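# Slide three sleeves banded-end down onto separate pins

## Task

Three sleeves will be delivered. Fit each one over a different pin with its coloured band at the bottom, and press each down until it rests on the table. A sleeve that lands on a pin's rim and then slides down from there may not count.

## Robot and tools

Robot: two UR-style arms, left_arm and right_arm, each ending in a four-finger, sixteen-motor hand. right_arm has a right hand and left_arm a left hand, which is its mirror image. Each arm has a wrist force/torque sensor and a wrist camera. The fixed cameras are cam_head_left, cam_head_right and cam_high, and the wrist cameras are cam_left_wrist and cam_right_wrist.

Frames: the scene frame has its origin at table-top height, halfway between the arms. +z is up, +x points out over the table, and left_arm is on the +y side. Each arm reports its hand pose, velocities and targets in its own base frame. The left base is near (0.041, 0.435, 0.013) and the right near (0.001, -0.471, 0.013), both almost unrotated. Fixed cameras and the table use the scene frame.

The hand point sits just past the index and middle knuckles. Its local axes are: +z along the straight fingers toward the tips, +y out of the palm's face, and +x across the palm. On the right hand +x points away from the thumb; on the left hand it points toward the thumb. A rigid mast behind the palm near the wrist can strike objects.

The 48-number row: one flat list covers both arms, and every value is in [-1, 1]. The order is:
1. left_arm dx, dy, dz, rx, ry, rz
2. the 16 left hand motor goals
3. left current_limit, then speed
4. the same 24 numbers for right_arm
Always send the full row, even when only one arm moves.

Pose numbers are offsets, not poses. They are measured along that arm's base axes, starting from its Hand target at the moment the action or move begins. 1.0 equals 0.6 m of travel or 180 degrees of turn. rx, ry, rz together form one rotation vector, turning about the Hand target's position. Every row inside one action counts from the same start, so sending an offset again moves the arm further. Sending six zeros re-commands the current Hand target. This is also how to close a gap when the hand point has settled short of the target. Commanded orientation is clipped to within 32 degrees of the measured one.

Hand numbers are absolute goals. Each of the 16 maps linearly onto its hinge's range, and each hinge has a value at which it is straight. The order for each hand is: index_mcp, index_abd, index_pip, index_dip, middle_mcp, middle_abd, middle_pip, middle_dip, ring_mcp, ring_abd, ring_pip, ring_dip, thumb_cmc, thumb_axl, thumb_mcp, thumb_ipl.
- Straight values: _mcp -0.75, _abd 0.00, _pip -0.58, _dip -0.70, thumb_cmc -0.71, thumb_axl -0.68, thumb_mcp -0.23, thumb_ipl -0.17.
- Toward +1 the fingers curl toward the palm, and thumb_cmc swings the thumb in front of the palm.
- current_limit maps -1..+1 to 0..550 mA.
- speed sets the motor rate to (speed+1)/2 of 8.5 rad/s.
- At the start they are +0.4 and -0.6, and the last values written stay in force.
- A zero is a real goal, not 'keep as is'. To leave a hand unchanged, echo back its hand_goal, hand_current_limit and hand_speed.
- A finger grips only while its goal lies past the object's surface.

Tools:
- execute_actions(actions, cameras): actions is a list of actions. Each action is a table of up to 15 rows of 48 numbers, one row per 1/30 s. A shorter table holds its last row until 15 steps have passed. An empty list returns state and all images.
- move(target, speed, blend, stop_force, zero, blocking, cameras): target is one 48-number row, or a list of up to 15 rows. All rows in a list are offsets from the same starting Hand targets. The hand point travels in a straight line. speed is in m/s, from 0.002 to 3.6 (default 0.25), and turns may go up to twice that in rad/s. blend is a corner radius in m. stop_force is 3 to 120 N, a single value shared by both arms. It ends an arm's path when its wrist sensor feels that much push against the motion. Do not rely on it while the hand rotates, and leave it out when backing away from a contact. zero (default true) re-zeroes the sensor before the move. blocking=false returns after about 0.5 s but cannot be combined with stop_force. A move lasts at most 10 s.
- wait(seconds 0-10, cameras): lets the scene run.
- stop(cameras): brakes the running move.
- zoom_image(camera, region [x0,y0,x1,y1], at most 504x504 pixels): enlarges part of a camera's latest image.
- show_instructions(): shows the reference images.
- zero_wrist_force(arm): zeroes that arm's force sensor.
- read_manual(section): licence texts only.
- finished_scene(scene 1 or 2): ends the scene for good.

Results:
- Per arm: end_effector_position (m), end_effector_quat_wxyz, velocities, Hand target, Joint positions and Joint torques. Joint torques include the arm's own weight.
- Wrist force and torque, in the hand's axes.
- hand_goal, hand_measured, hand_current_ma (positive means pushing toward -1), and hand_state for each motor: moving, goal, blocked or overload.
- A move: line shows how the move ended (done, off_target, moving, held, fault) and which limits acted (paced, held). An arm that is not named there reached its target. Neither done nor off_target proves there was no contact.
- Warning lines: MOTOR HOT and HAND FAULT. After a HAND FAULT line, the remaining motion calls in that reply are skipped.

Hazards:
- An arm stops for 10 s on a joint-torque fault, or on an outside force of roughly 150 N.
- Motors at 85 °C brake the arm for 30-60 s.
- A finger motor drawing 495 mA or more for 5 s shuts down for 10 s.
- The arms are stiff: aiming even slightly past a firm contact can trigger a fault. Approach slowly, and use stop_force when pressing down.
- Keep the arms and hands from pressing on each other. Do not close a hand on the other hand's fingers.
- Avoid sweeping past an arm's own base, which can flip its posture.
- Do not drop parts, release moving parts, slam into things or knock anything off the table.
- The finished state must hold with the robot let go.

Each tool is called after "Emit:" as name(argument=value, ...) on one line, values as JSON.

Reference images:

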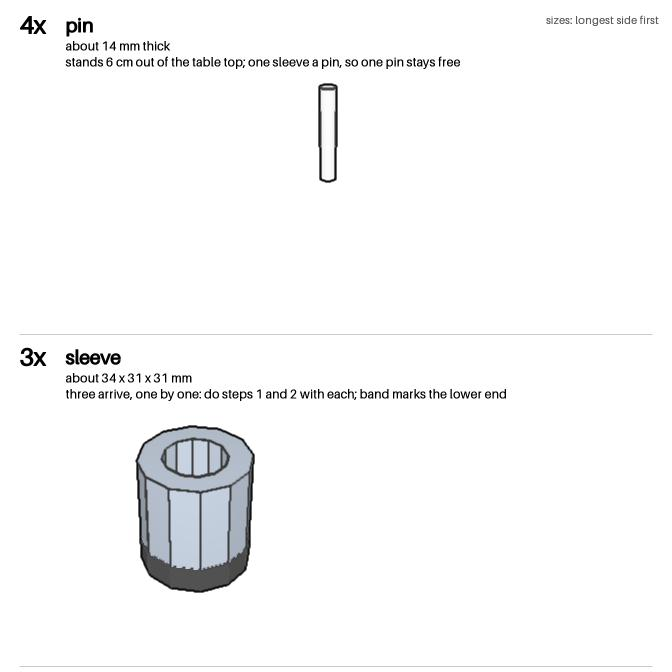

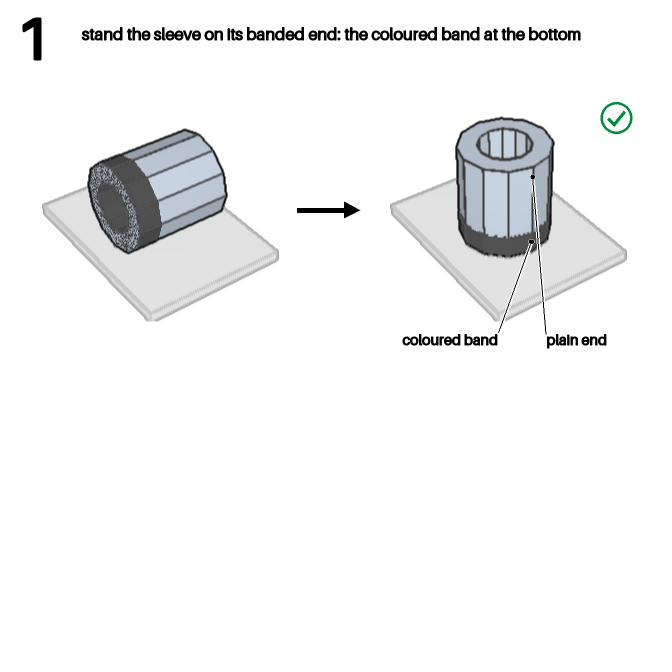

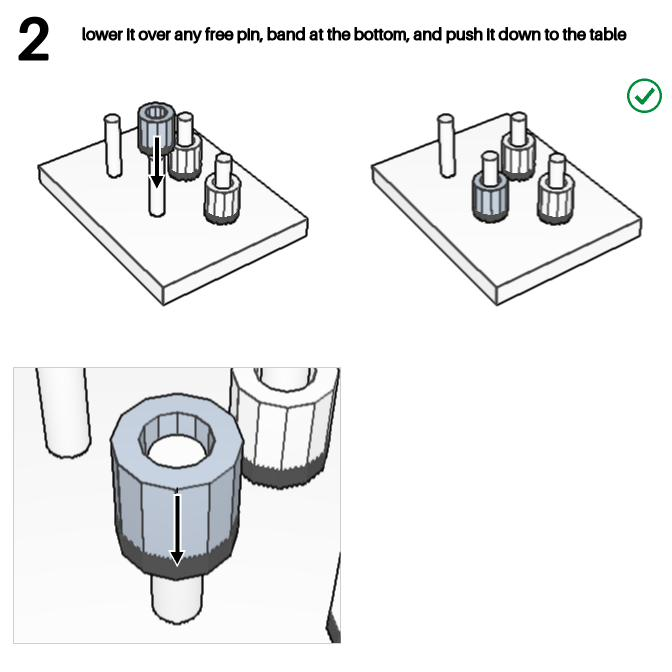

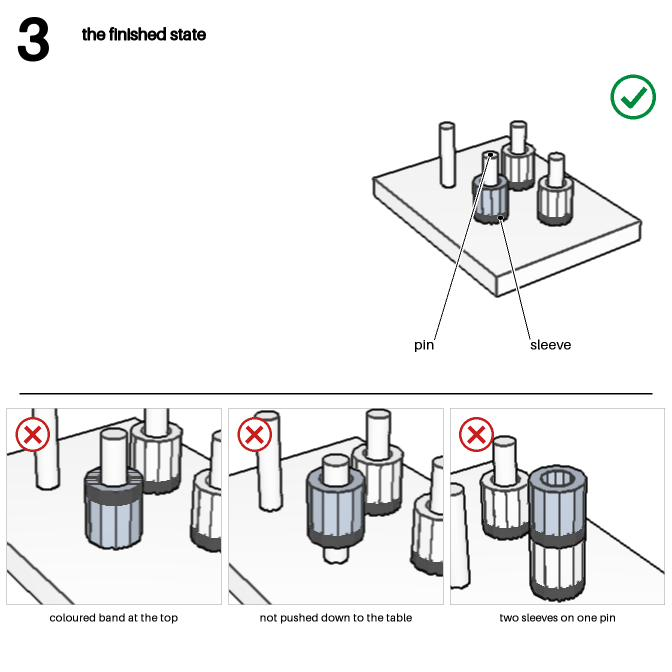

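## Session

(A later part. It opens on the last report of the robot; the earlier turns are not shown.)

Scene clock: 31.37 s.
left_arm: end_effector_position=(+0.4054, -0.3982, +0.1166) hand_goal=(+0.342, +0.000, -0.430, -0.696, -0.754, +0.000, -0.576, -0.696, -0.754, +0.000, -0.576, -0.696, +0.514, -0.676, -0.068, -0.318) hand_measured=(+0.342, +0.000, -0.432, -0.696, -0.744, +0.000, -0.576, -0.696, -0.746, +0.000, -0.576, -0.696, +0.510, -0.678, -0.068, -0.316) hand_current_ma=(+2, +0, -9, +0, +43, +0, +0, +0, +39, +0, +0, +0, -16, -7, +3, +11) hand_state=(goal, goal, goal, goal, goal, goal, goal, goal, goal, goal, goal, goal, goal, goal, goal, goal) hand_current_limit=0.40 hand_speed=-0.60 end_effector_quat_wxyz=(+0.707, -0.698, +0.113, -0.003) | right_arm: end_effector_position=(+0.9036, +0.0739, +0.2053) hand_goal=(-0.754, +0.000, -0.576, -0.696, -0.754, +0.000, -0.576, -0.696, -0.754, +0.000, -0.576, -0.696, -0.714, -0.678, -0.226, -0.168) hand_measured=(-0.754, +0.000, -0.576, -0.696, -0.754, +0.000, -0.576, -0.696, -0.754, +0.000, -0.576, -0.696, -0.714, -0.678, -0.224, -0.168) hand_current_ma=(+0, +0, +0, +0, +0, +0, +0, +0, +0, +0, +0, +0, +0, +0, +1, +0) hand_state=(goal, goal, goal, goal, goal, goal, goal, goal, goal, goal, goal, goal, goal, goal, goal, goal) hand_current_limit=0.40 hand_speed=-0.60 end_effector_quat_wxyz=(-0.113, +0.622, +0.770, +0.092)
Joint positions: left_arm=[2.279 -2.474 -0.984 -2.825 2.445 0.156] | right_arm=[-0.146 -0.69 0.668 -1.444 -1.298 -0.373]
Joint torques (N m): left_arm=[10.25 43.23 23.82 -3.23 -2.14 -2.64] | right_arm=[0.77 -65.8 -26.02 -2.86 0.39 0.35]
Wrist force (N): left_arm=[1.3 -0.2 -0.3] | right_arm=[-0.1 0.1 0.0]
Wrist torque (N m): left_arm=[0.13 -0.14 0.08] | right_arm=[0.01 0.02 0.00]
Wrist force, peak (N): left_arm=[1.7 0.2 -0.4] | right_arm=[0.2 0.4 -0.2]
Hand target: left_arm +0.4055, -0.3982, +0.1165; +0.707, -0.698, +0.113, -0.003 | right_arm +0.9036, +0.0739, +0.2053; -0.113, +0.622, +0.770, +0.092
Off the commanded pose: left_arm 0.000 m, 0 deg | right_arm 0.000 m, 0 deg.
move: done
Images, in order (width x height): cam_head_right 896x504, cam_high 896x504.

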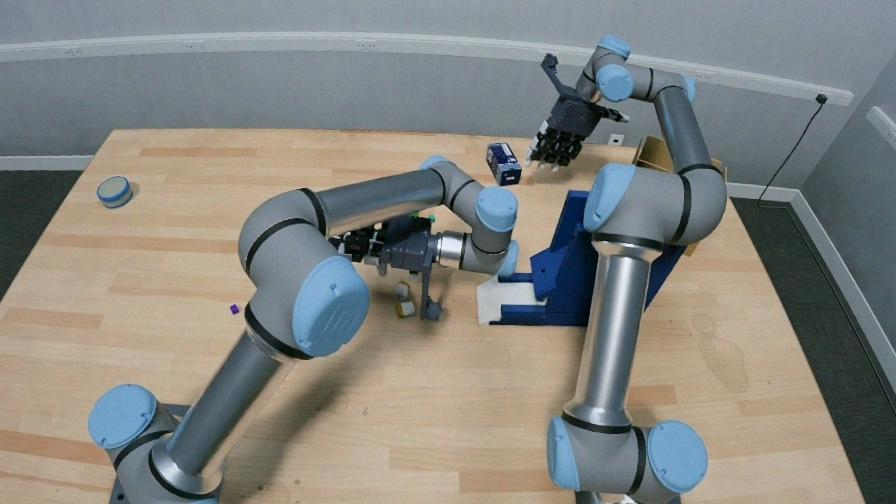

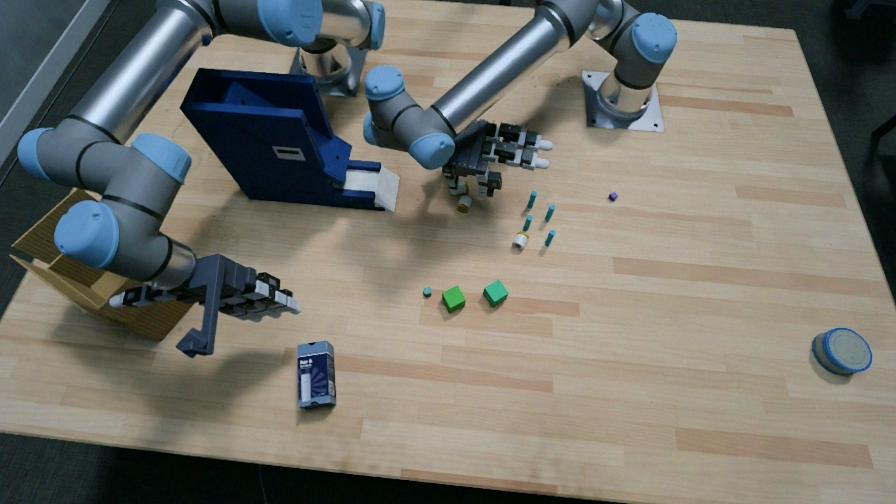

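Emit:
move(target=[-0.0085,-0.0073,-0.066,0,0,0, 0.3425,0,-0.4307,-0.6957, -0.754,0,-0.576,-0.696, -0.754,0,-0.576,-0.696, 0.5143,-0.6766,-0.0674,-0.3189, 0.4,-0.6, 0,0,0,0,0,0,-0.754,0,-0.576,-0.696,-0.754,0,-0.576,-0.696,-0.754,0,-0.576,-0.696,-0.714,-0.678,-0.226,-0.168,0.4,-0.6], speed=0.1)

Emit:
move(target=[0,0,-0.0333,0,0,0, 0.3425,0,-0.4307,-0.6957, -0.754,0,-0.576,-0.696, -0.754,0,-0.576,-0.696, 0.5143,-0.6766,-0.0674,-0.3189, 0.4,-0.6, 0,0,0,0,0,0,-0.754,0,-0.576,-0.696,-0.754,0,-0.576,-0.696,-0.754,0,-0.576,-0.696,-0.714,-0.678,-0.226,-0.168,0.4,-0.6], speed=0.03, stop_force=5, cameras=["cam_high", "cam_head_right", "cam_head_left"])

Emit:
zoom_image(camera="cam_high", region=[430, 150, 530, 240])

Emit:
zoom_image(camera="cam_head_right", region=[340, 230, 450, 340])

Scene clock: 33.33 s.
left_arm: end_effector_position=(+0.4004, -0.4026, +0.0770) hand_goal=(+0.342, +0.000, -0.430, -0.696, -0.754, +0.000, -0.576, -0.696, -0.754, +0.000, -0.576, -0.696, +0.514, -0.676, -0.068, -0.318) hand_measured=(+0.342, +0.000, -0.432, -0.696, -0.744, +0.000, -0.576, -0.696, -0.746, +0.000, -0.576, -0.696, +0.510, -0.678, -0.068, -0.316) hand_current_ma=(+2, +0, -9, +0, +43, +0, +0, +0, +39, +0, +0, +0, -16, -7, +3, +11) hand_state=(goal, goal, goal, goal, goal, goal, goal, goal, goal, goal, goal, goal, goal, goal, goal, goal) hand_current_limit=0.40 hand_speed=-0.60 end_effector_quat_wxyz=(+0.707, -0.698, +0.113, -0.003) | right_arm: end_effector_position=(+0.9036, +0.0739, +0.2053) hand_goal=(-0.754, +0.000, -0.576, -0.696, -0.754, +0.000, -0.576, -0.696, -0.754, +0.000, -0.576, -0.696, -0.714, -0.678, -0.226, -0.168) hand_measured=(-0.754, +0.000, -0.576, -0.696, -0.754, +0.000, -0.576, -0.696, -0.754, +0.000, -0.576, -0.696, -0.714, -0.678, -0.224, -0.168) hand_current_ma=(+0, +0, +0, +0, +0, +0, +0, +0, +0, +0, +0, +0, +0, +0, +1, +0) hand_state=(goal, goal, goal, goal, goal, goal, goal, goal, goal, goal, goal, goal, goal, goal, goal, goal) hand_current_limit=0.40 hand_speed=-0.60 end_effector_quat_wxyz=(-0.113, +0.622, +0.770, +0.092)
Joint positions: left_arm=[2.27 -2.515 -1.011 -2.756 2.435 0.156] | right_arm=[-0.146 -0.69 0.668 -1.444 -1.298 -0.373]
Joint torques (N m): left_arm=[-10.31 44.22 8.5 0.54 -2.2 2.24] | right_arm=[0.48 -66.44 -26.53 -2.96 0.35 0.45]
Wrist force (N): left_arm=[0.9 0.1 -0.7] | right_arm=[0.0 -0.1 -0.1]
Wrist torque (N m): left_arm=[0.19 -0.09 0.03] | right_arm=[0.00 0.01 0.00]
Wrist force, peak (N): left_arm=[1.6 -0.6 -0.2] | right_arm=[0.0 0.3 0.5]
Hand target: left_arm +0.4004, -0.4026, +0.0769; +0.707, -0.698, +0.113, -0.003 | right_arm +0.9036, +0.0739, +0.2053; -0.113, +0.622, +0.770, +0.092
Off the commanded pose: left_arm 0.000 m, 0 deg | right_arm 0.000 m, 0 deg.
move: done

Scene clock: 34.87 s.
left_arm: end_effector_position=(+0.4003, -0.4026, +0.0569) hand_goal=(+0.342, +0.000, -0.430, -0.696, -0.754, +0.000, -0.576, -0.696, -0.754, +0.000, -0.576, -0.696, +0.514, -0.676, -0.068, -0.318) hand_measured=(+0.342, +0.000, -0.432, -0.696, -0.744, +0.000, -0.576, -0.696, -0.746, +0.000, -0.576, -0.696, +0.510, -0.678, -0.068, -0.316) hand_current_ma=(+2, +0, -9, +0, +43, +0, +0, +0, +39, +0, +0, +0, -16, -7, +3, +11) hand_state=(goal, goal, goal, goal, goal, goal, goal, goal, goal, goal, goal, goal, goal, goal, goal, goal) hand_current_limit=0.40 hand_speed=-0.60 end_effector_quat_wxyz=(+0.707, -0.698, +0.113, -0.003) | right_arm: end_effector_position=(+0.9036, +0.0739, +0.2053) hand_goal=(-0.754, +0.000, -0.576, -0.696, -0.754, +0.000, -0.576, -0.696, -0.754, +0.000, -0.576, -0.696, -0.714, -0.678, -0.226, -0.168) hand_measured=(-0.754, +0.000, -0.576, -0.696, -0.754, +0.000, -0.576, -0.696, -0.754, +0.000, -0.576, -0.696, -0.714, -0.678, -0.224, -0.168) hand_current_ma=(+0, +0, +0, +0, +0, +0, +0, +0, +0, +0, +0, +0, +0, +0, +1, +0) hand_state=(goal, goal, goal, goal, goal, goal, goal, goal, goal, goal, goal, goal, goal, goal, goal, goal) hand_current_limit=0.40 hand_speed=-0.60 end_effector_quat_wxyz=(-0.113, +0.622, +0.770, +0.092)
Joint positions: left_arm=[2.27 -2.537 -1.024 -2.722 2.435 0.156] | right_arm=[-0.146 -0.69 0.668 -1.444 -1.298 -0.373]
Joint torques (N m): left_arm=[-9.24 44.7 7.99 0.45 -1.28 2.33] | right_arm=[0.55 -66.76 -27.29 -2.95 0.32 0.36]
Wrist force (N): left_arm=[1.1 -0.1 -0.4] | right_arm=[0.0 0.2 0.0]
Wrist torque (N m): left_arm=[0.15 -0.10 0.04] | right_arm=[0.02 0.00 0.01]
Wrist force, peak (N): left_arm=[1.4 -0.2 -0.4] | right_arm=[0.1 0.2 0.5]
Hand target: left_arm +0.4004, -0.4026, +0.0569; +0.707, -0.698, +0.113, -0.003 | right_arm +0.9036, +0.0739, +0.2053; -0.113, +0.622, +0.770, +0.092
Off the commanded pose: left_arm 0.000 m, 0 deg | right_arm 0.000 m, 0 deg.
move: done
Images, in order (width x height): cam_head_left 896x504, cam_head_right 896x504, cam_high 896x504.

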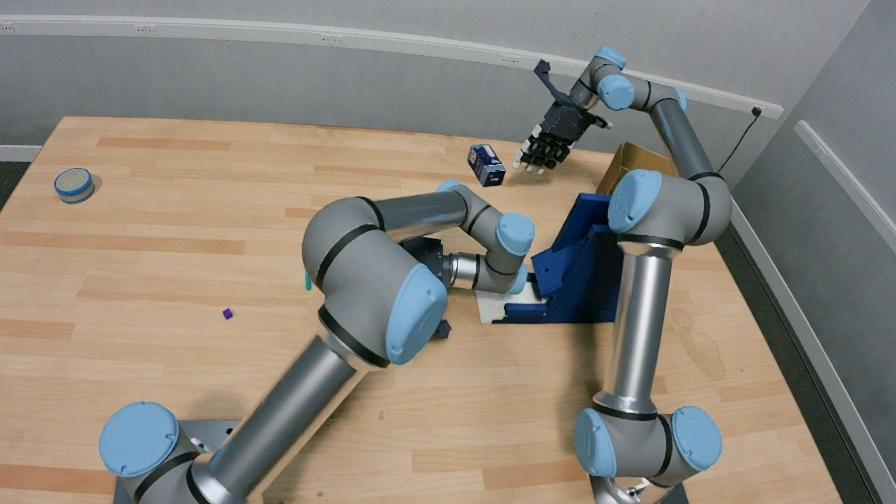

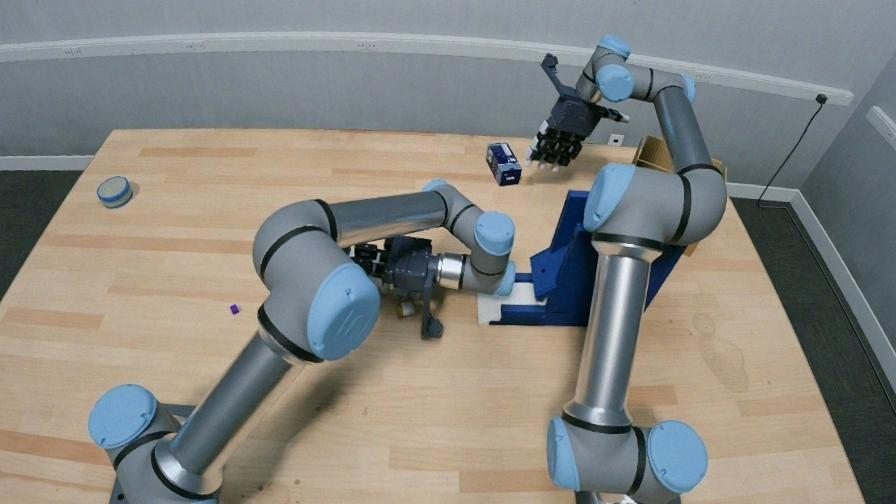

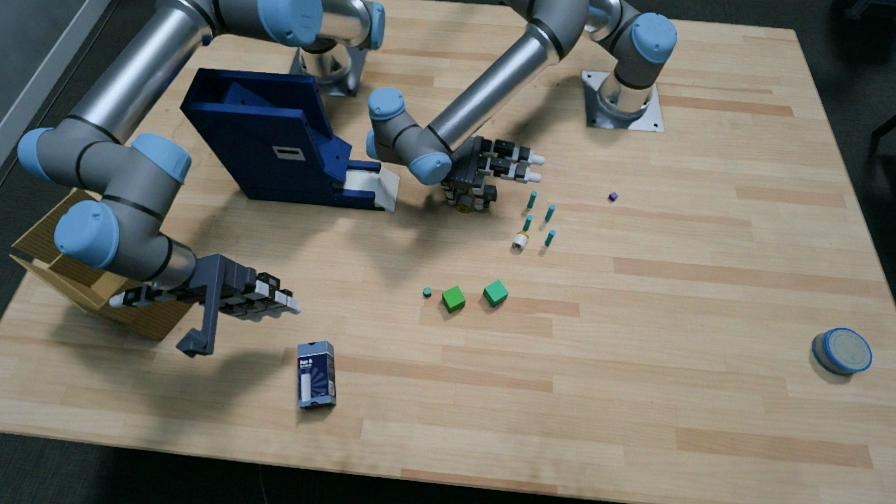

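Scaled by 5.040 from the camera's 896x504 image, which has a finer 1280x720 frame.

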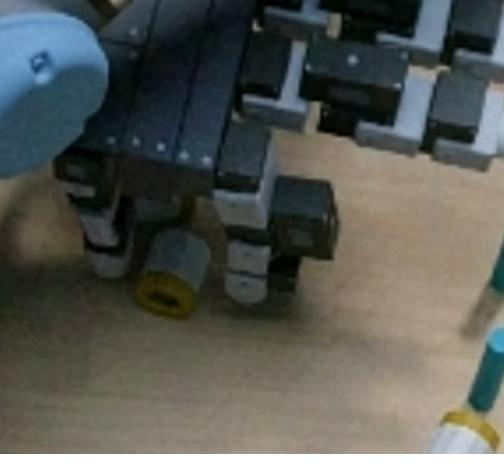

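Scaled by 4.582 from the camera's 896x504 image, which has a finer 1280x720 frame.

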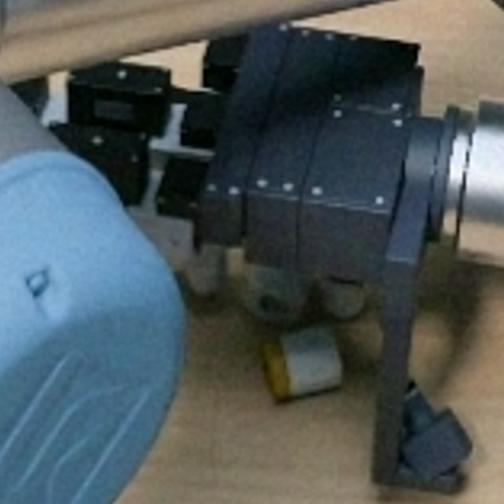

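Emit:
move(target=[0,0,0,0,0,0, 0.726,0,-0.781,-0.6957, -0.754,0,-0.576,-0.696, -0.754,0,-0.576,-0.696, 0.5143,-0.6766,-0.0674,-0.3189, 0.4,-0.85, 0,0,0,0,0,0,-0.754,0,-0.576,-0.696,-0.754,0,-0.576,-0.696,-0.754,0,-0.576,-0.696,-0.714,-0.678,-0.226,-0.168,0.4,-0.6], cameras=["cam_high", "cam_head_right"])

Emit:
zoom_image(camera="cam_high", region=[430, 150, 530, 240])

Emit:
zoom_image(camera="cam_head_right", region=[340, 230, 450, 340])

Scene clock: 36.37 s.
left_arm: end_effector_position=(+0.4003, -0.4026, +0.0569) hand_goal=(+0.726, +0.000, -0.782, -0.696, -0.754, +0.000, -0.576, -0.696, -0.754, +0.000, -0.576, -0.696, +0.514, -0.676, -0.068, -0.318) hand_measured=(+0.678, +0.000, -0.792, -0.700, -0.744, +0.000, -0.576, -0.696, -0.746, +0.000, -0.576, -0.696, +0.510, -0.678, -0.076, -0.320) hand_current_ma=(-237, +0, -47, -20, +43, +0, +0, +0, +39, +0, +0, +0, -16, -7, -47, -15) hand_state=(blocked, goal, goal, goal, goal, goal, goal, goal, goal, goal, goal, goal, goal, goal, goal, goal) hand_current_limit=0.40 hand_speed=-0.85 end_effector_quat_wxyz=(+0.707, -0.698, +0.113, -0.003) | right_arm: end_effector_position=(+0.9036, +0.0739, +0.2053) hand_goal=(-0.754, +0.000, -0.576, -0.696, -0.754, +0.000, -0.576, -0.696, -0.754, +0.000, -0.576, -0.696, -0.714, -0.678, -0.226, -0.168) hand_measured=(-0.754, +0.000, -0.576, -0.696, -0.754, +0.000, -0.576, -0.696, -0.754, +0.000, -0.576, -0.696, -0.714, -0.678, -0.224, -0.168) hand_current_ma=(+0, +0, +0, +0, +0, +0, +0, +0, +0, +0, +0, +0, +0, +0, +1, +0) hand_state=(goal, goal, goal, goal, goal, goal, goal, goal, goal, goal, goal, goal, goal, goal, goal, goal) hand_current_limit=0.40 hand_speed=-0.60 end_effector_quat_wxyz=(-0.113, +0.622, +0.770, +0.092)
Joint positions: left_arm=[2.27 -2.537 -1.024 -2.722 2.435 0.156] | right_arm=[-0.146 -0.69 0.668 -1.444 -1.298 -0.373]
Joint torques (N m): left_arm=[-8.64 44.46 8.72 0.45 0.26 2.47] | right_arm=[0.9 -67.1 -26.35 -2.84 0.34 0.35]
Wrist force (N): left_arm=[1.0 -0.7 -0.6] | right_arm=[0.1 0.1 0.0]
Wrist torque (N m): left_arm=[0.19 -0.12 0.03] | right_arm=[0.01 -0.01 0.01]
Wrist force, peak (N): left_arm=[1.2 -0.8 -0.1] | right_arm=[-0.3 0.3 0.1]
Hand target: left_arm +0.4004, -0.4026, +0.0569; +0.707, -0.698, +0.113, -0.003 | right_arm +0.9036, +0.0739, +0.2053; -0.113, +0.622, +0.770, +0.092
Off the commanded pose: left_arm 0.000 m, 0 deg | right_arm 0.000 m, 0 deg.
move: done
Images, in order (width x height): cam_head_right 896x504, cam_high 896x504.

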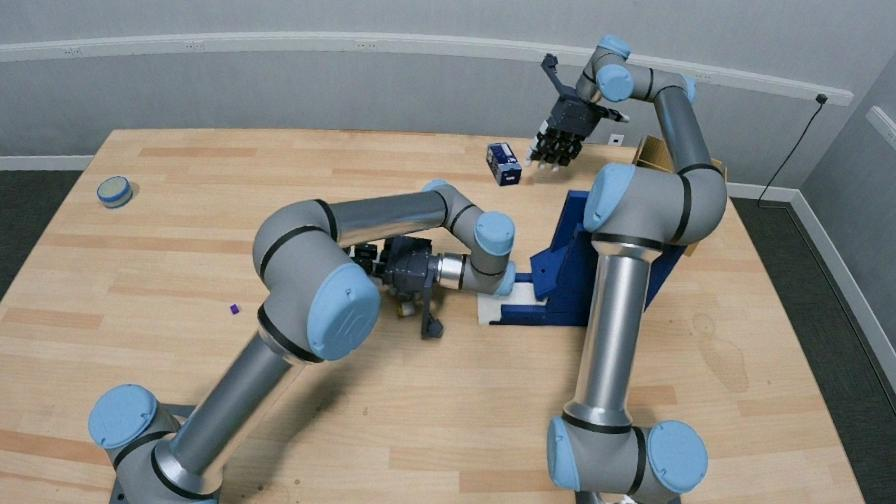

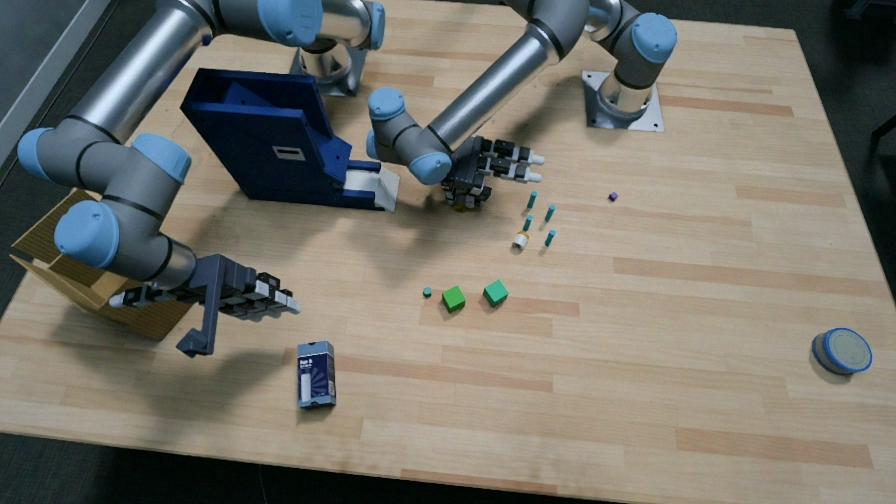

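Scaled by 5.040 from the camera's 896x504 image, which has a finer 1280x720 frame.

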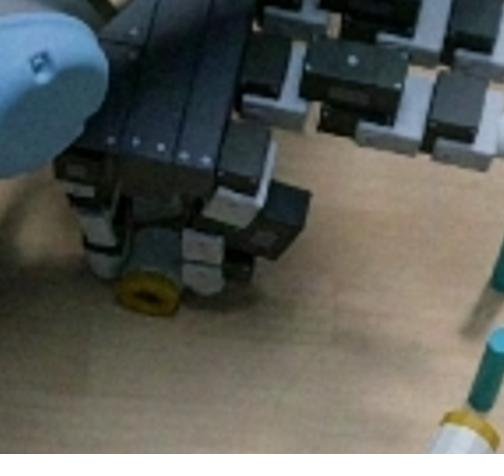

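Scaled by 4.582 from the camera's 896x504 image, which has a finer 1280x720 frame.

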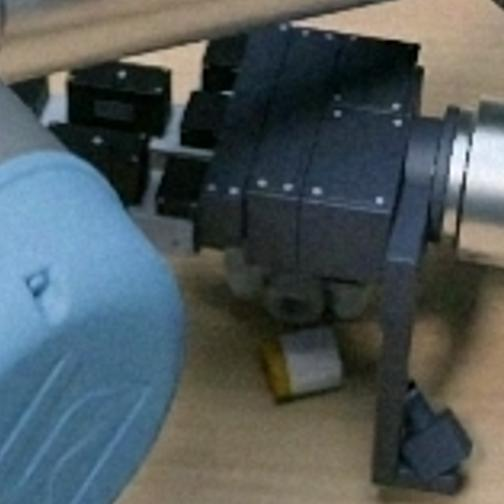

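Emit:
move(target=[[0,0,0.1667,0,0,0, 0.781,0,-0.781,-0.6957, -0.754,0,-0.576,-0.696, -0.754,0,-0.576,-0.696, 0.5143,-0.6766,-0.0674,-0.3189, 0.4,-0.85, 0,0,0,0,0,0,-0.754,0,-0.576,-0.696,-0.754,0,-0.576,-0.696,-0.754,0,-0.576,-0.696,-0.714,-0.678,-0.226,-0.168,0.4,-0.6],[0.1715,0.0398,0.1385,0.0626,0.3782,0, 0.781,0,-0.781,-0.6957, -0.754,0,-0.576,-0.696, -0.754,0,-0.576,-0.696, 0.5143,-0.6766,-0.0674,-0.3189, 0.4,-0.85, 0,0,0,0,0,0,-0.754,0,-0.576,-0.696,-0.754,0,-0.576,-0.696,-0.754,0,-0.576,-0.696,-0.714,-0.678,-0.226,-0.168,0.4,-0.6]], speed=[0.15, 0.25], blend=[0.03, 0], cameras=["cam_high", "cam_head_right", "cam_head_left"])

Emit:
zoom_image(camera="cam_high", region=[430, 100, 570, 250])

Emit:
zoom_image(camera="cam_head_right", region=[330, 200, 470, 340])

Scene clock: 42.33 s.
left_arm: end_effector_position=(+0.4894, -0.3813, +0.1420) hand_goal=(+0.780, +0.000, -0.782, -0.696, -0.754, +0.000, -0.576, -0.696, -0.754, +0.000, -0.576, -0.696, +0.514, -0.676, -0.068, -0.318) hand_measured=(+0.700, -0.002, -0.802, -0.706, -0.746, -0.002, -0.576, -0.696, -0.746, -0.002, -0.576, -0.696, +0.502, -0.678, -0.086, -0.326) hand_current_ma=(-385, -11, -89, -45, +39, -8, +0, +0, +33, -8, +0, +0, -52, -7, -112, -49) hand_state=(blocked, goal, goal, goal, goal, goal, goal, goal, goal, goal, goal, goal, goal, goal, goal, goal) hand_current_limit=0.40 hand_speed=-0.85 end_effector_quat_wxyz=(+0.614, -0.550, +0.448, +0.347) | right_arm: end_effector_position=(+0.9036, +0.0739, +0.2053) hand_goal=(-0.754, +0.000, -0.576, -0.696, -0.754, +0.000, -0.576, -0.696, -0.754, +0.000, -0.576, -0.696, -0.714, -0.678, -0.226, -0.168) hand_measured=(-0.754, +0.000, -0.576, -0.696, -0.754, +0.000, -0.576, -0.696, -0.754, +0.000, -0.576, -0.696, -0.714, -0.678, -0.224, -0.168) hand_current_ma=(+0, +0, +0, +0, +0, +0, +0, +0, +0, +0, +0, +0, +0, +0, +1, +0) hand_state=(goal, goal, goal, goal, goal, goal, goal, goal, goal, goal, goal, goal, goal, goal, goal, goal) hand_current_limit=0.40 hand_speed=-0.60 end_effector_quat_wxyz=(-0.113, +0.622, +0.770, +0.092)
Joint positions: left_arm=[2.435 -2.831 -0.303 -3.138 2.605 1.207] | right_arm=[-0.146 -0.69 0.668 -1.444 -1.298 -0.373]
Joint torques (N m): left_arm=[-10.35 64.87 9.88 0.61 -2.13 -2.63] | right_arm=[0.59 -67.15 -26.69 -3.04 0.22 0.35]
Wrist force (N): left_arm=[1.1 0.2 -0.4] | right_arm=[0.1 0.2 0.0]
Wrist torque (N m): left_arm=[0.10 -0.23 0.05] | right_arm=[0.03 -0.01 0.01]
Wrist force, peak (N): left_arm=[4.8 -0.9 0.4] | right_arm=[0.4 0.3 0.1]
Hand target: left_arm +0.4894, -0.3814, +0.1420; +0.614, -0.550, +0.448, +0.347 (not the last commanded pose) | right_arm +0.9036, +0.0739, +0.2053; -0.113, +0.622, +0.770, +0.092
Off the commanded pose: left_arm 0.014 m, 9 deg | right_arm 0.000 m, 0 deg.
move: held (left_arm; a check stopped the path); path passed 1 of 2 targets; limits=held
pose unreachable (left arm): on one or more control steps of this call, first in action 0 (counted from 0), this arm could not follow its commanded pose, so it was not sent that pose on those steps. It may still have moved: this result reports where it is.
cause: moving toward the commanded pose would bring two parts of the arm too close to each other (joints 4 (wrist 1) to 6 (wrist 3) lie between them).
Images, in order (width x height): cam_head_left 896x504, cam_head_right 896x504, cam_high 896x504.

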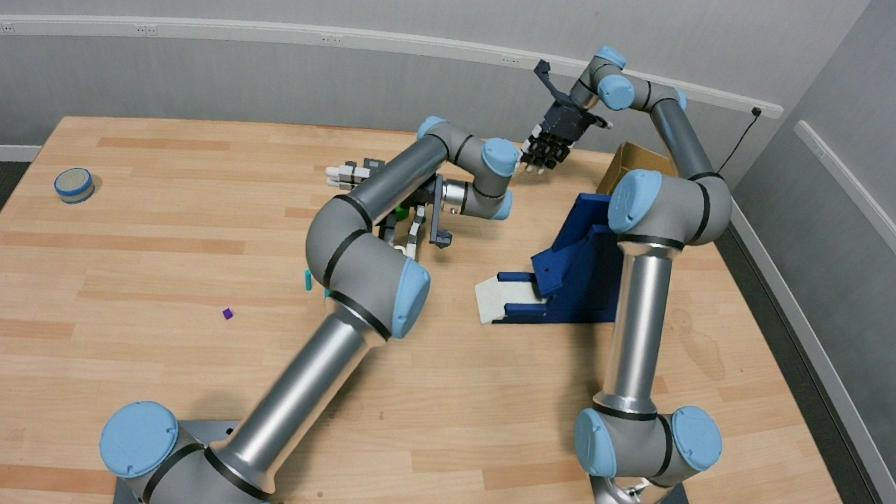

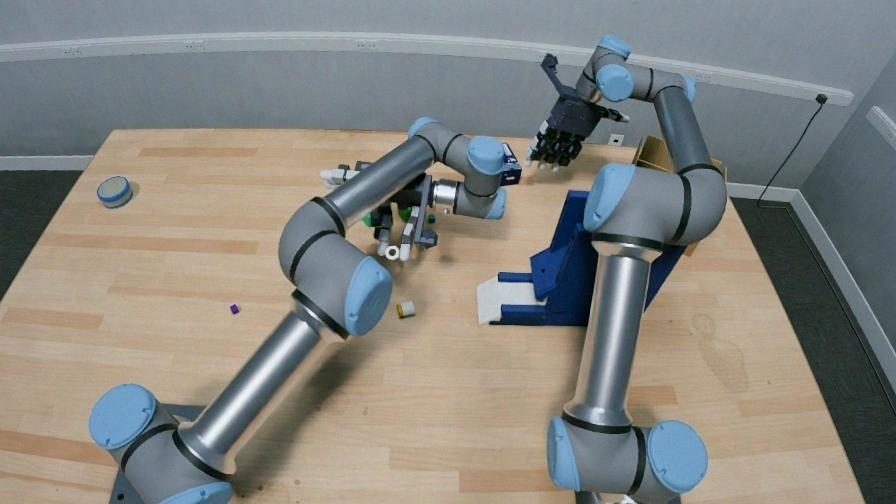

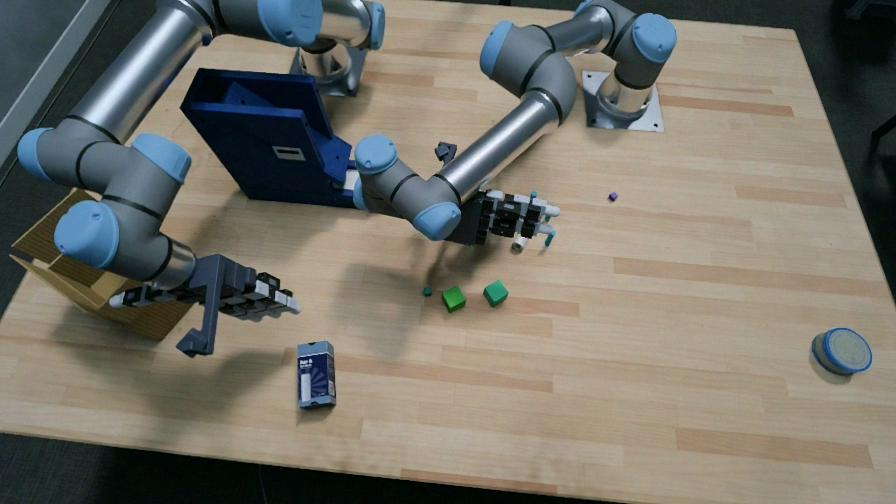

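Scaled by 3.360 from the camera's 896x504 image, which has a finer 1280x720 frame.

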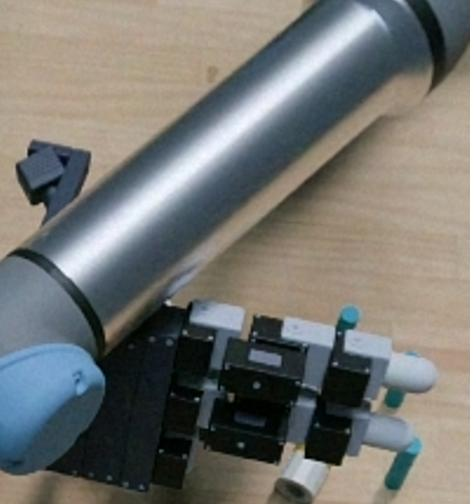

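Scaled by 3.600 from the camera's 896x504 image, which has a finer 1280x720 frame.

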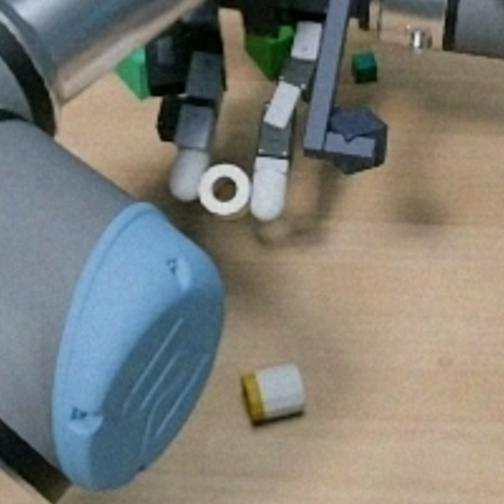

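Emit:
move(target=[[-0.1932,0.0725,-0.0672,0,0,0, 0.781,0,-0.781,-0.6957, -0.754,0,-0.576,-0.696, -0.754,0,-0.576,-0.696, 0.5143,-0.6766,-0.0674,-0.3189, 0.4,-0.85, 0,0,0,0,0,0,-0.754,0,-0.576,-0.696,-0.754,0,-0.576,-0.696,-0.754,0,-0.576,-0.696,-0.714,-0.678,-0.226,-0.168,0.4,-0.6],[-0.1813,0.0705,-0.106,0.0106,0.0619,0, 0.781,0,-0.781,-0.6957, -0.754,0,-0.576,-0.696, -0.754,0,-0.576,-0.696, 0.5143,-0.6766,-0.0674,-0.3189, 0.4,-0.85, 0,0,0,0,0,0,-0.754,0,-0.576,-0.696,-0.754,0,-0.576,-0.696,-0.754,0,-0.576,-0.696,-0.714,-0.678,-0.226,-0.168,0.4,-0.6]], speed=[0.15, 0.2], blend=[0.01, 0], cameras=["cam_high", "cam_head_right", "cam_head_left"])

Emit:
zoom_image(camera="cam_high", region=[430, 120, 570, 260])

Emit:
zoom_image(camera="cam_head_right", region=[330, 220, 470, 360])

Emit:
zoom_image(camera="cam_head_left", region=[330, 220, 470, 360])

Scene clock: 47.93 s.
left_arm: end_effector_position=(+0.3806, -0.3391, +0.0784) hand_goal=(+0.780, +0.000, -0.782, -0.696, -0.754, +0.000, -0.576, -0.696, -0.754, +0.000, -0.576, -0.696, +0.514, -0.676, -0.068, -0.318) hand_measured=(+0.700, -0.002, -0.802, -0.706, -0.748, -0.002, -0.576, -0.696, -0.748, -0.002, -0.576, -0.696, +0.502, -0.678, -0.086, -0.326) hand_current_ma=(-385, -11, -89, -45, +30, -8, +0, +0, +27, -8, +0, +0, -52, -7, -112, -49) hand_state=(blocked, goal, goal, goal, goal, goal, goal, goal, goal, goal, goal, goal, goal, goal, goal, goal) hand_current_limit=0.40 hand_speed=-0.85 end_effector_quat_wxyz=(+0.577, -0.503, +0.499, +0.406) | right_arm: end_effector_position=(+0.9036, +0.0739, +0.2053) hand_goal=(-0.754, +0.000, -0.576, -0.696, -0.754, +0.000, -0.576, -0.696, -0.754, +0.000, -0.576, -0.696, -0.714, -0.678, -0.226, -0.168) hand_measured=(-0.754, +0.000, -0.576, -0.696, -0.754, +0.000, -0.576, -0.696, -0.754, +0.000, -0.576, -0.696, -0.714, -0.678, -0.224, -0.168) hand_current_ma=(+0, +0, +0, +0, +0, +0, +0, +0, +0, +0, +0, +0, +0, +0, +1, +0) hand_state=(goal, goal, goal, goal, goal, goal, goal, goal, goal, goal, goal, goal, goal, goal, goal, goal) hand_current_limit=0.40 hand_speed=-0.60 end_effector_quat_wxyz=(-0.113, +0.622, +0.770, +0.092)
Joint positions: left_arm=[2.387 -2.555 -1.067 -2.652 2.555 1.403] | right_arm=[-0.146 -0.69 0.668 -1.444 -1.298 -0.373]
Joint torques (N m): left_arm=[10.19 43.98 23.18 0.38 1.77 2.55] | right_arm=[0.7 -69.45 -27.9 -3.31 0.31 0.49]
Wrist force (N): left_arm=[0.5 -0.7 -0.4] | right_arm=[0.0 0.0 0.1]
Wrist torque (N m): left_arm=[-0.02 -0.17 -0.10] | right_arm=[-0.01 0.00 0.00]
Wrist force, peak (N): left_arm=[1.5 -0.5 -0.7] | right_arm=[0.2 0.1 0.5]
Hand target: left_arm +0.3806, -0.3391, +0.0784; +0.577, -0.503, +0.499, +0.406 | right_arm +0.9036, +0.0739, +0.2053; -0.113, +0.622, +0.770, +0.092
Off the commanded pose: left_arm 0.000 m, 0 deg | right_arm 0.000 m, 0 deg.
move: done
Images, in order (width x height): cam_head_left 896x504, cam_head_right 896x504, cam_high 896x504.

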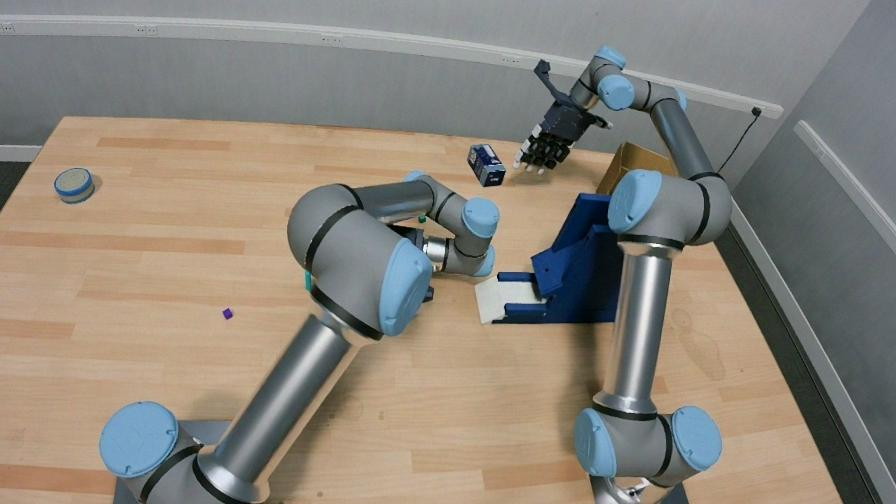

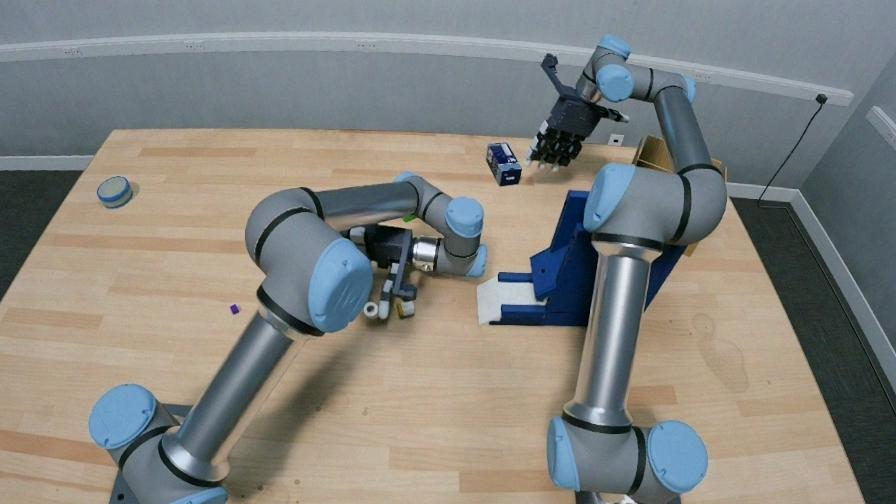

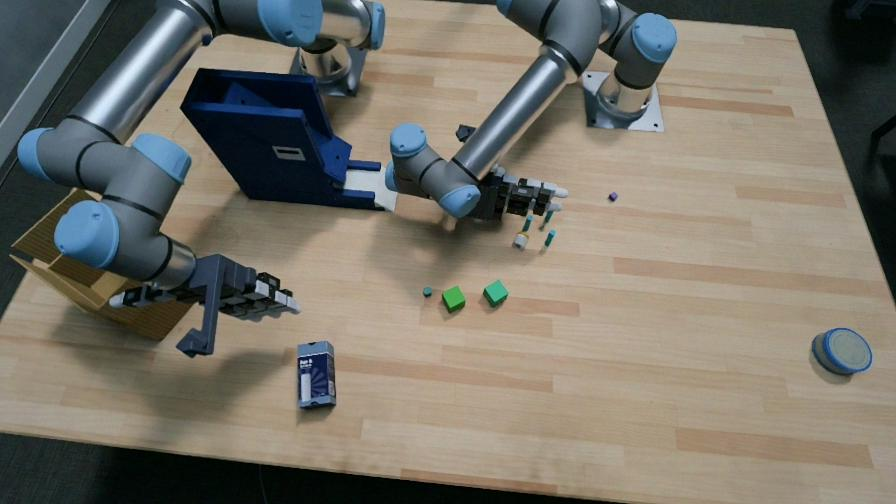

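Scaled by 3.600 from the camera's 896x504 image, which has a finer 1280x720 frame.

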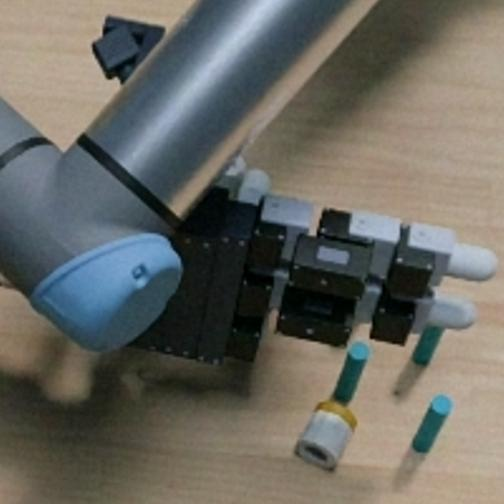

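Scaled by 3.600 from the camera's 896x504 image, which has a finer 1280x720 frame.

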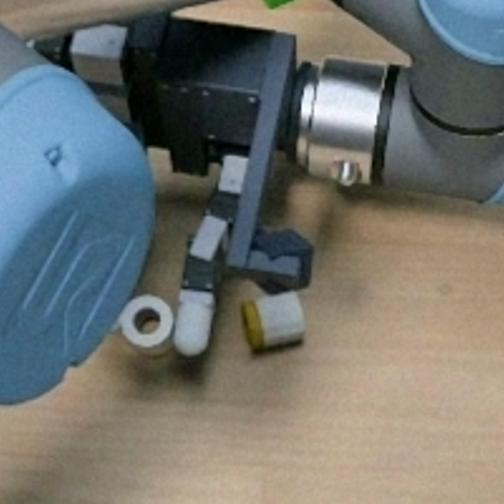

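Scaled by 3.600 from the camera's 896x504 image, which has a finer 1280x720 frame.

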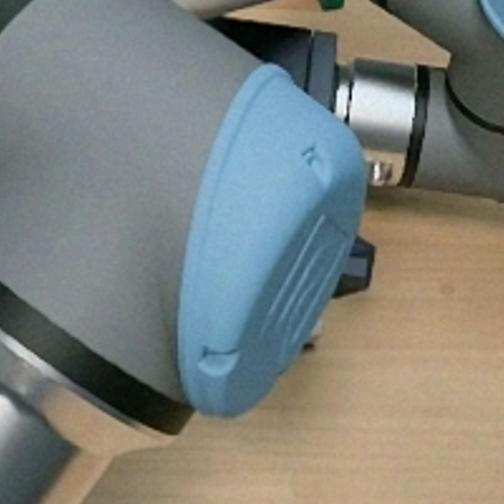

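Emit:
move(target=[0,0,-0.0767,0,0,0, 0.781,0,-0.781,-0.6957, -0.754,0,-0.576,-0.696, -0.754,0,-0.576,-0.696, 0.5143,-0.6766,-0.0674,-0.3189, 0.4,-0.85, 0,0,0,0,0,0,-0.754,0,-0.576,-0.696,-0.754,0,-0.576,-0.696,-0.754,0,-0.576,-0.696,-0.714,-0.678,-0.226,-0.168,0.4,-0.6], speed=0.03, stop_force=5, cameras=["cam_high", "cam_head_right"])

Emit:
zoom_image(camera="cam_head_right", region=[330, 220, 470, 360])

Scene clock: 50.73 s.
left_arm: end_effector_position=(+0.3806, -0.3391, +0.0324) hand_goal=(+0.780, +0.000, -0.782, -0.696, -0.754, +0.000, -0.576, -0.696, -0.754, +0.000, -0.576, -0.696, +0.514, -0.676, -0.068, -0.318) hand_measured=(+0.702, +0.012, -0.802, -0.706, -0.748, -0.002, -0.576, -0.696, -0.748, -0.002, -0.576, -0.696, +0.520, -0.676, -0.088, -0.326) hand_current_ma=(-385, +48, -91, -45, +30, -8, +0, +0, +27, -8, +0, +0, +28, -3, -116, -52) hand_state=(blocked, goal, goal, goal, goal, goal, goal, goal, goal, goal, goal, goal, goal, goal, goal, goal) hand_current_limit=0.40 hand_speed=-0.85 end_effector_quat_wxyz=(+0.577, -0.503, +0.499, +0.406) | right_arm: end_effector_position=(+0.9036, +0.0739, +0.2053) hand_goal=(-0.754, +0.000, -0.576, -0.696, -0.754, +0.000, -0.576, -0.696, -0.754, +0.000, -0.576, -0.696, -0.714, -0.678, -0.226, -0.168) hand_measured=(-0.754, +0.000, -0.576, -0.696, -0.754, +0.000, -0.576, -0.696, -0.754, +0.000, -0.576, -0.696, -0.714, -0.678, -0.224, -0.168) hand_current_ma=(+0, +0, +0, +0, +0, +0, +0, +0, +0, +0, +0, +0, +0, +0, +1, +0) hand_state=(goal, goal, goal, goal, goal, goal, goal, goal, goal, goal, goal, goal, goal, goal, goal, goal) hand_current_limit=0.40 hand_speed=-0.60 end_effector_quat_wxyz=(-0.113, +0.622, +0.770, +0.092)
Joint positions: left_arm=[2.387 -2.616 -1.076 -2.581 2.555 1.403] | right_arm=[-0.146 -0.69 0.668 -1.444 -1.298 -0.373]
Joint torques (N m): left_arm=[8.81 42.93 7.11 0.89 1.36 -1.59] | right_arm=[0.2 -68.91 -27.79 -3.32 0.08 0.51]
Wrist force (N): left_arm=[-1.0 -0.8 -0.1] | right_arm=[-0.2 0.3 -0.1]
Wrist torque (N m): left_arm=[-0.03 -0.11 0.01] | right_arm=[0.04 0.03 -0.01]
Wrist force, peak (N): left_arm=[-1.3 -0.9 -0.3] | right_arm=[0.2 0.2 0.3]
Hand target: left_arm +0.3806, -0.3391, +0.0324; +0.577, -0.503, +0.499, +0.406 | right_arm +0.9036, +0.0739, +0.2053; -0.113, +0.622, +0.770, +0.092
Off the commanded pose: left_arm 0.000 m, 0 deg | right_arm 0.000 m, 0 deg.
move: done
Images, in order (width x height): cam_head_right 896x504, cam_high 896x504.

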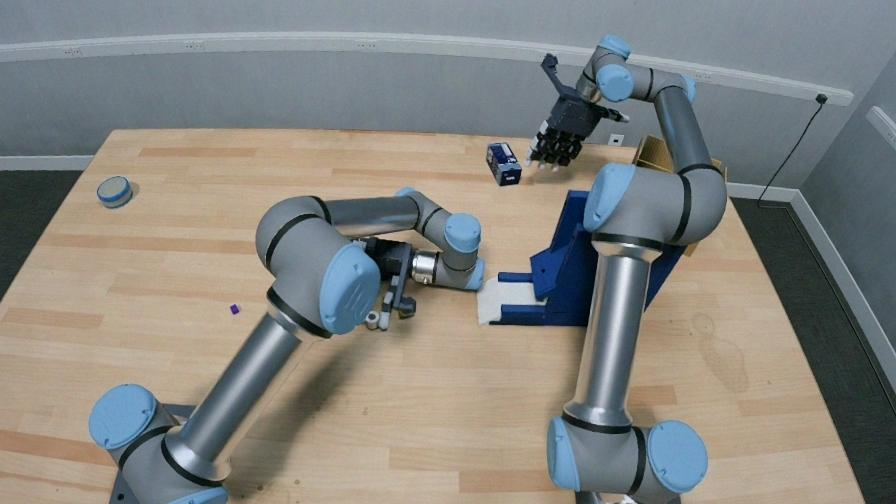

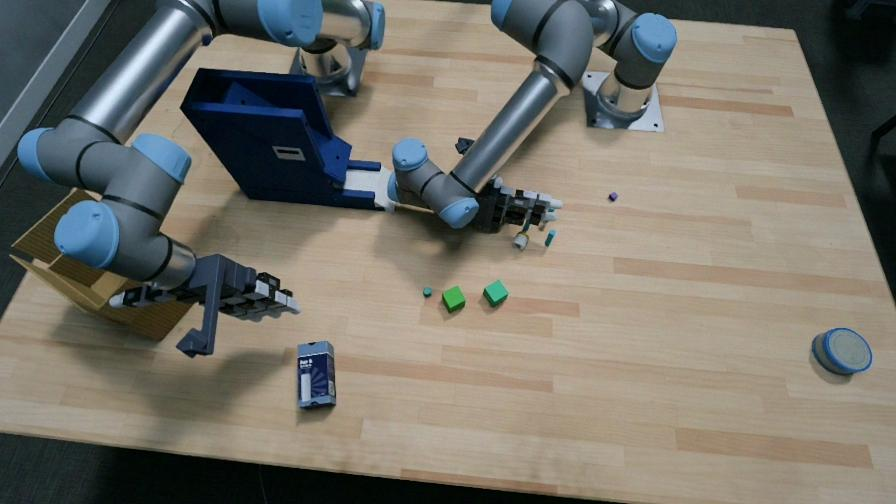

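Scaled by 3.600 from the camera's 896x504 image, which has a finer 1280x720 frame.

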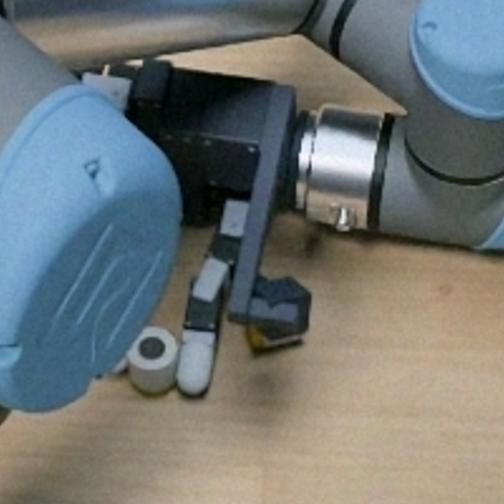

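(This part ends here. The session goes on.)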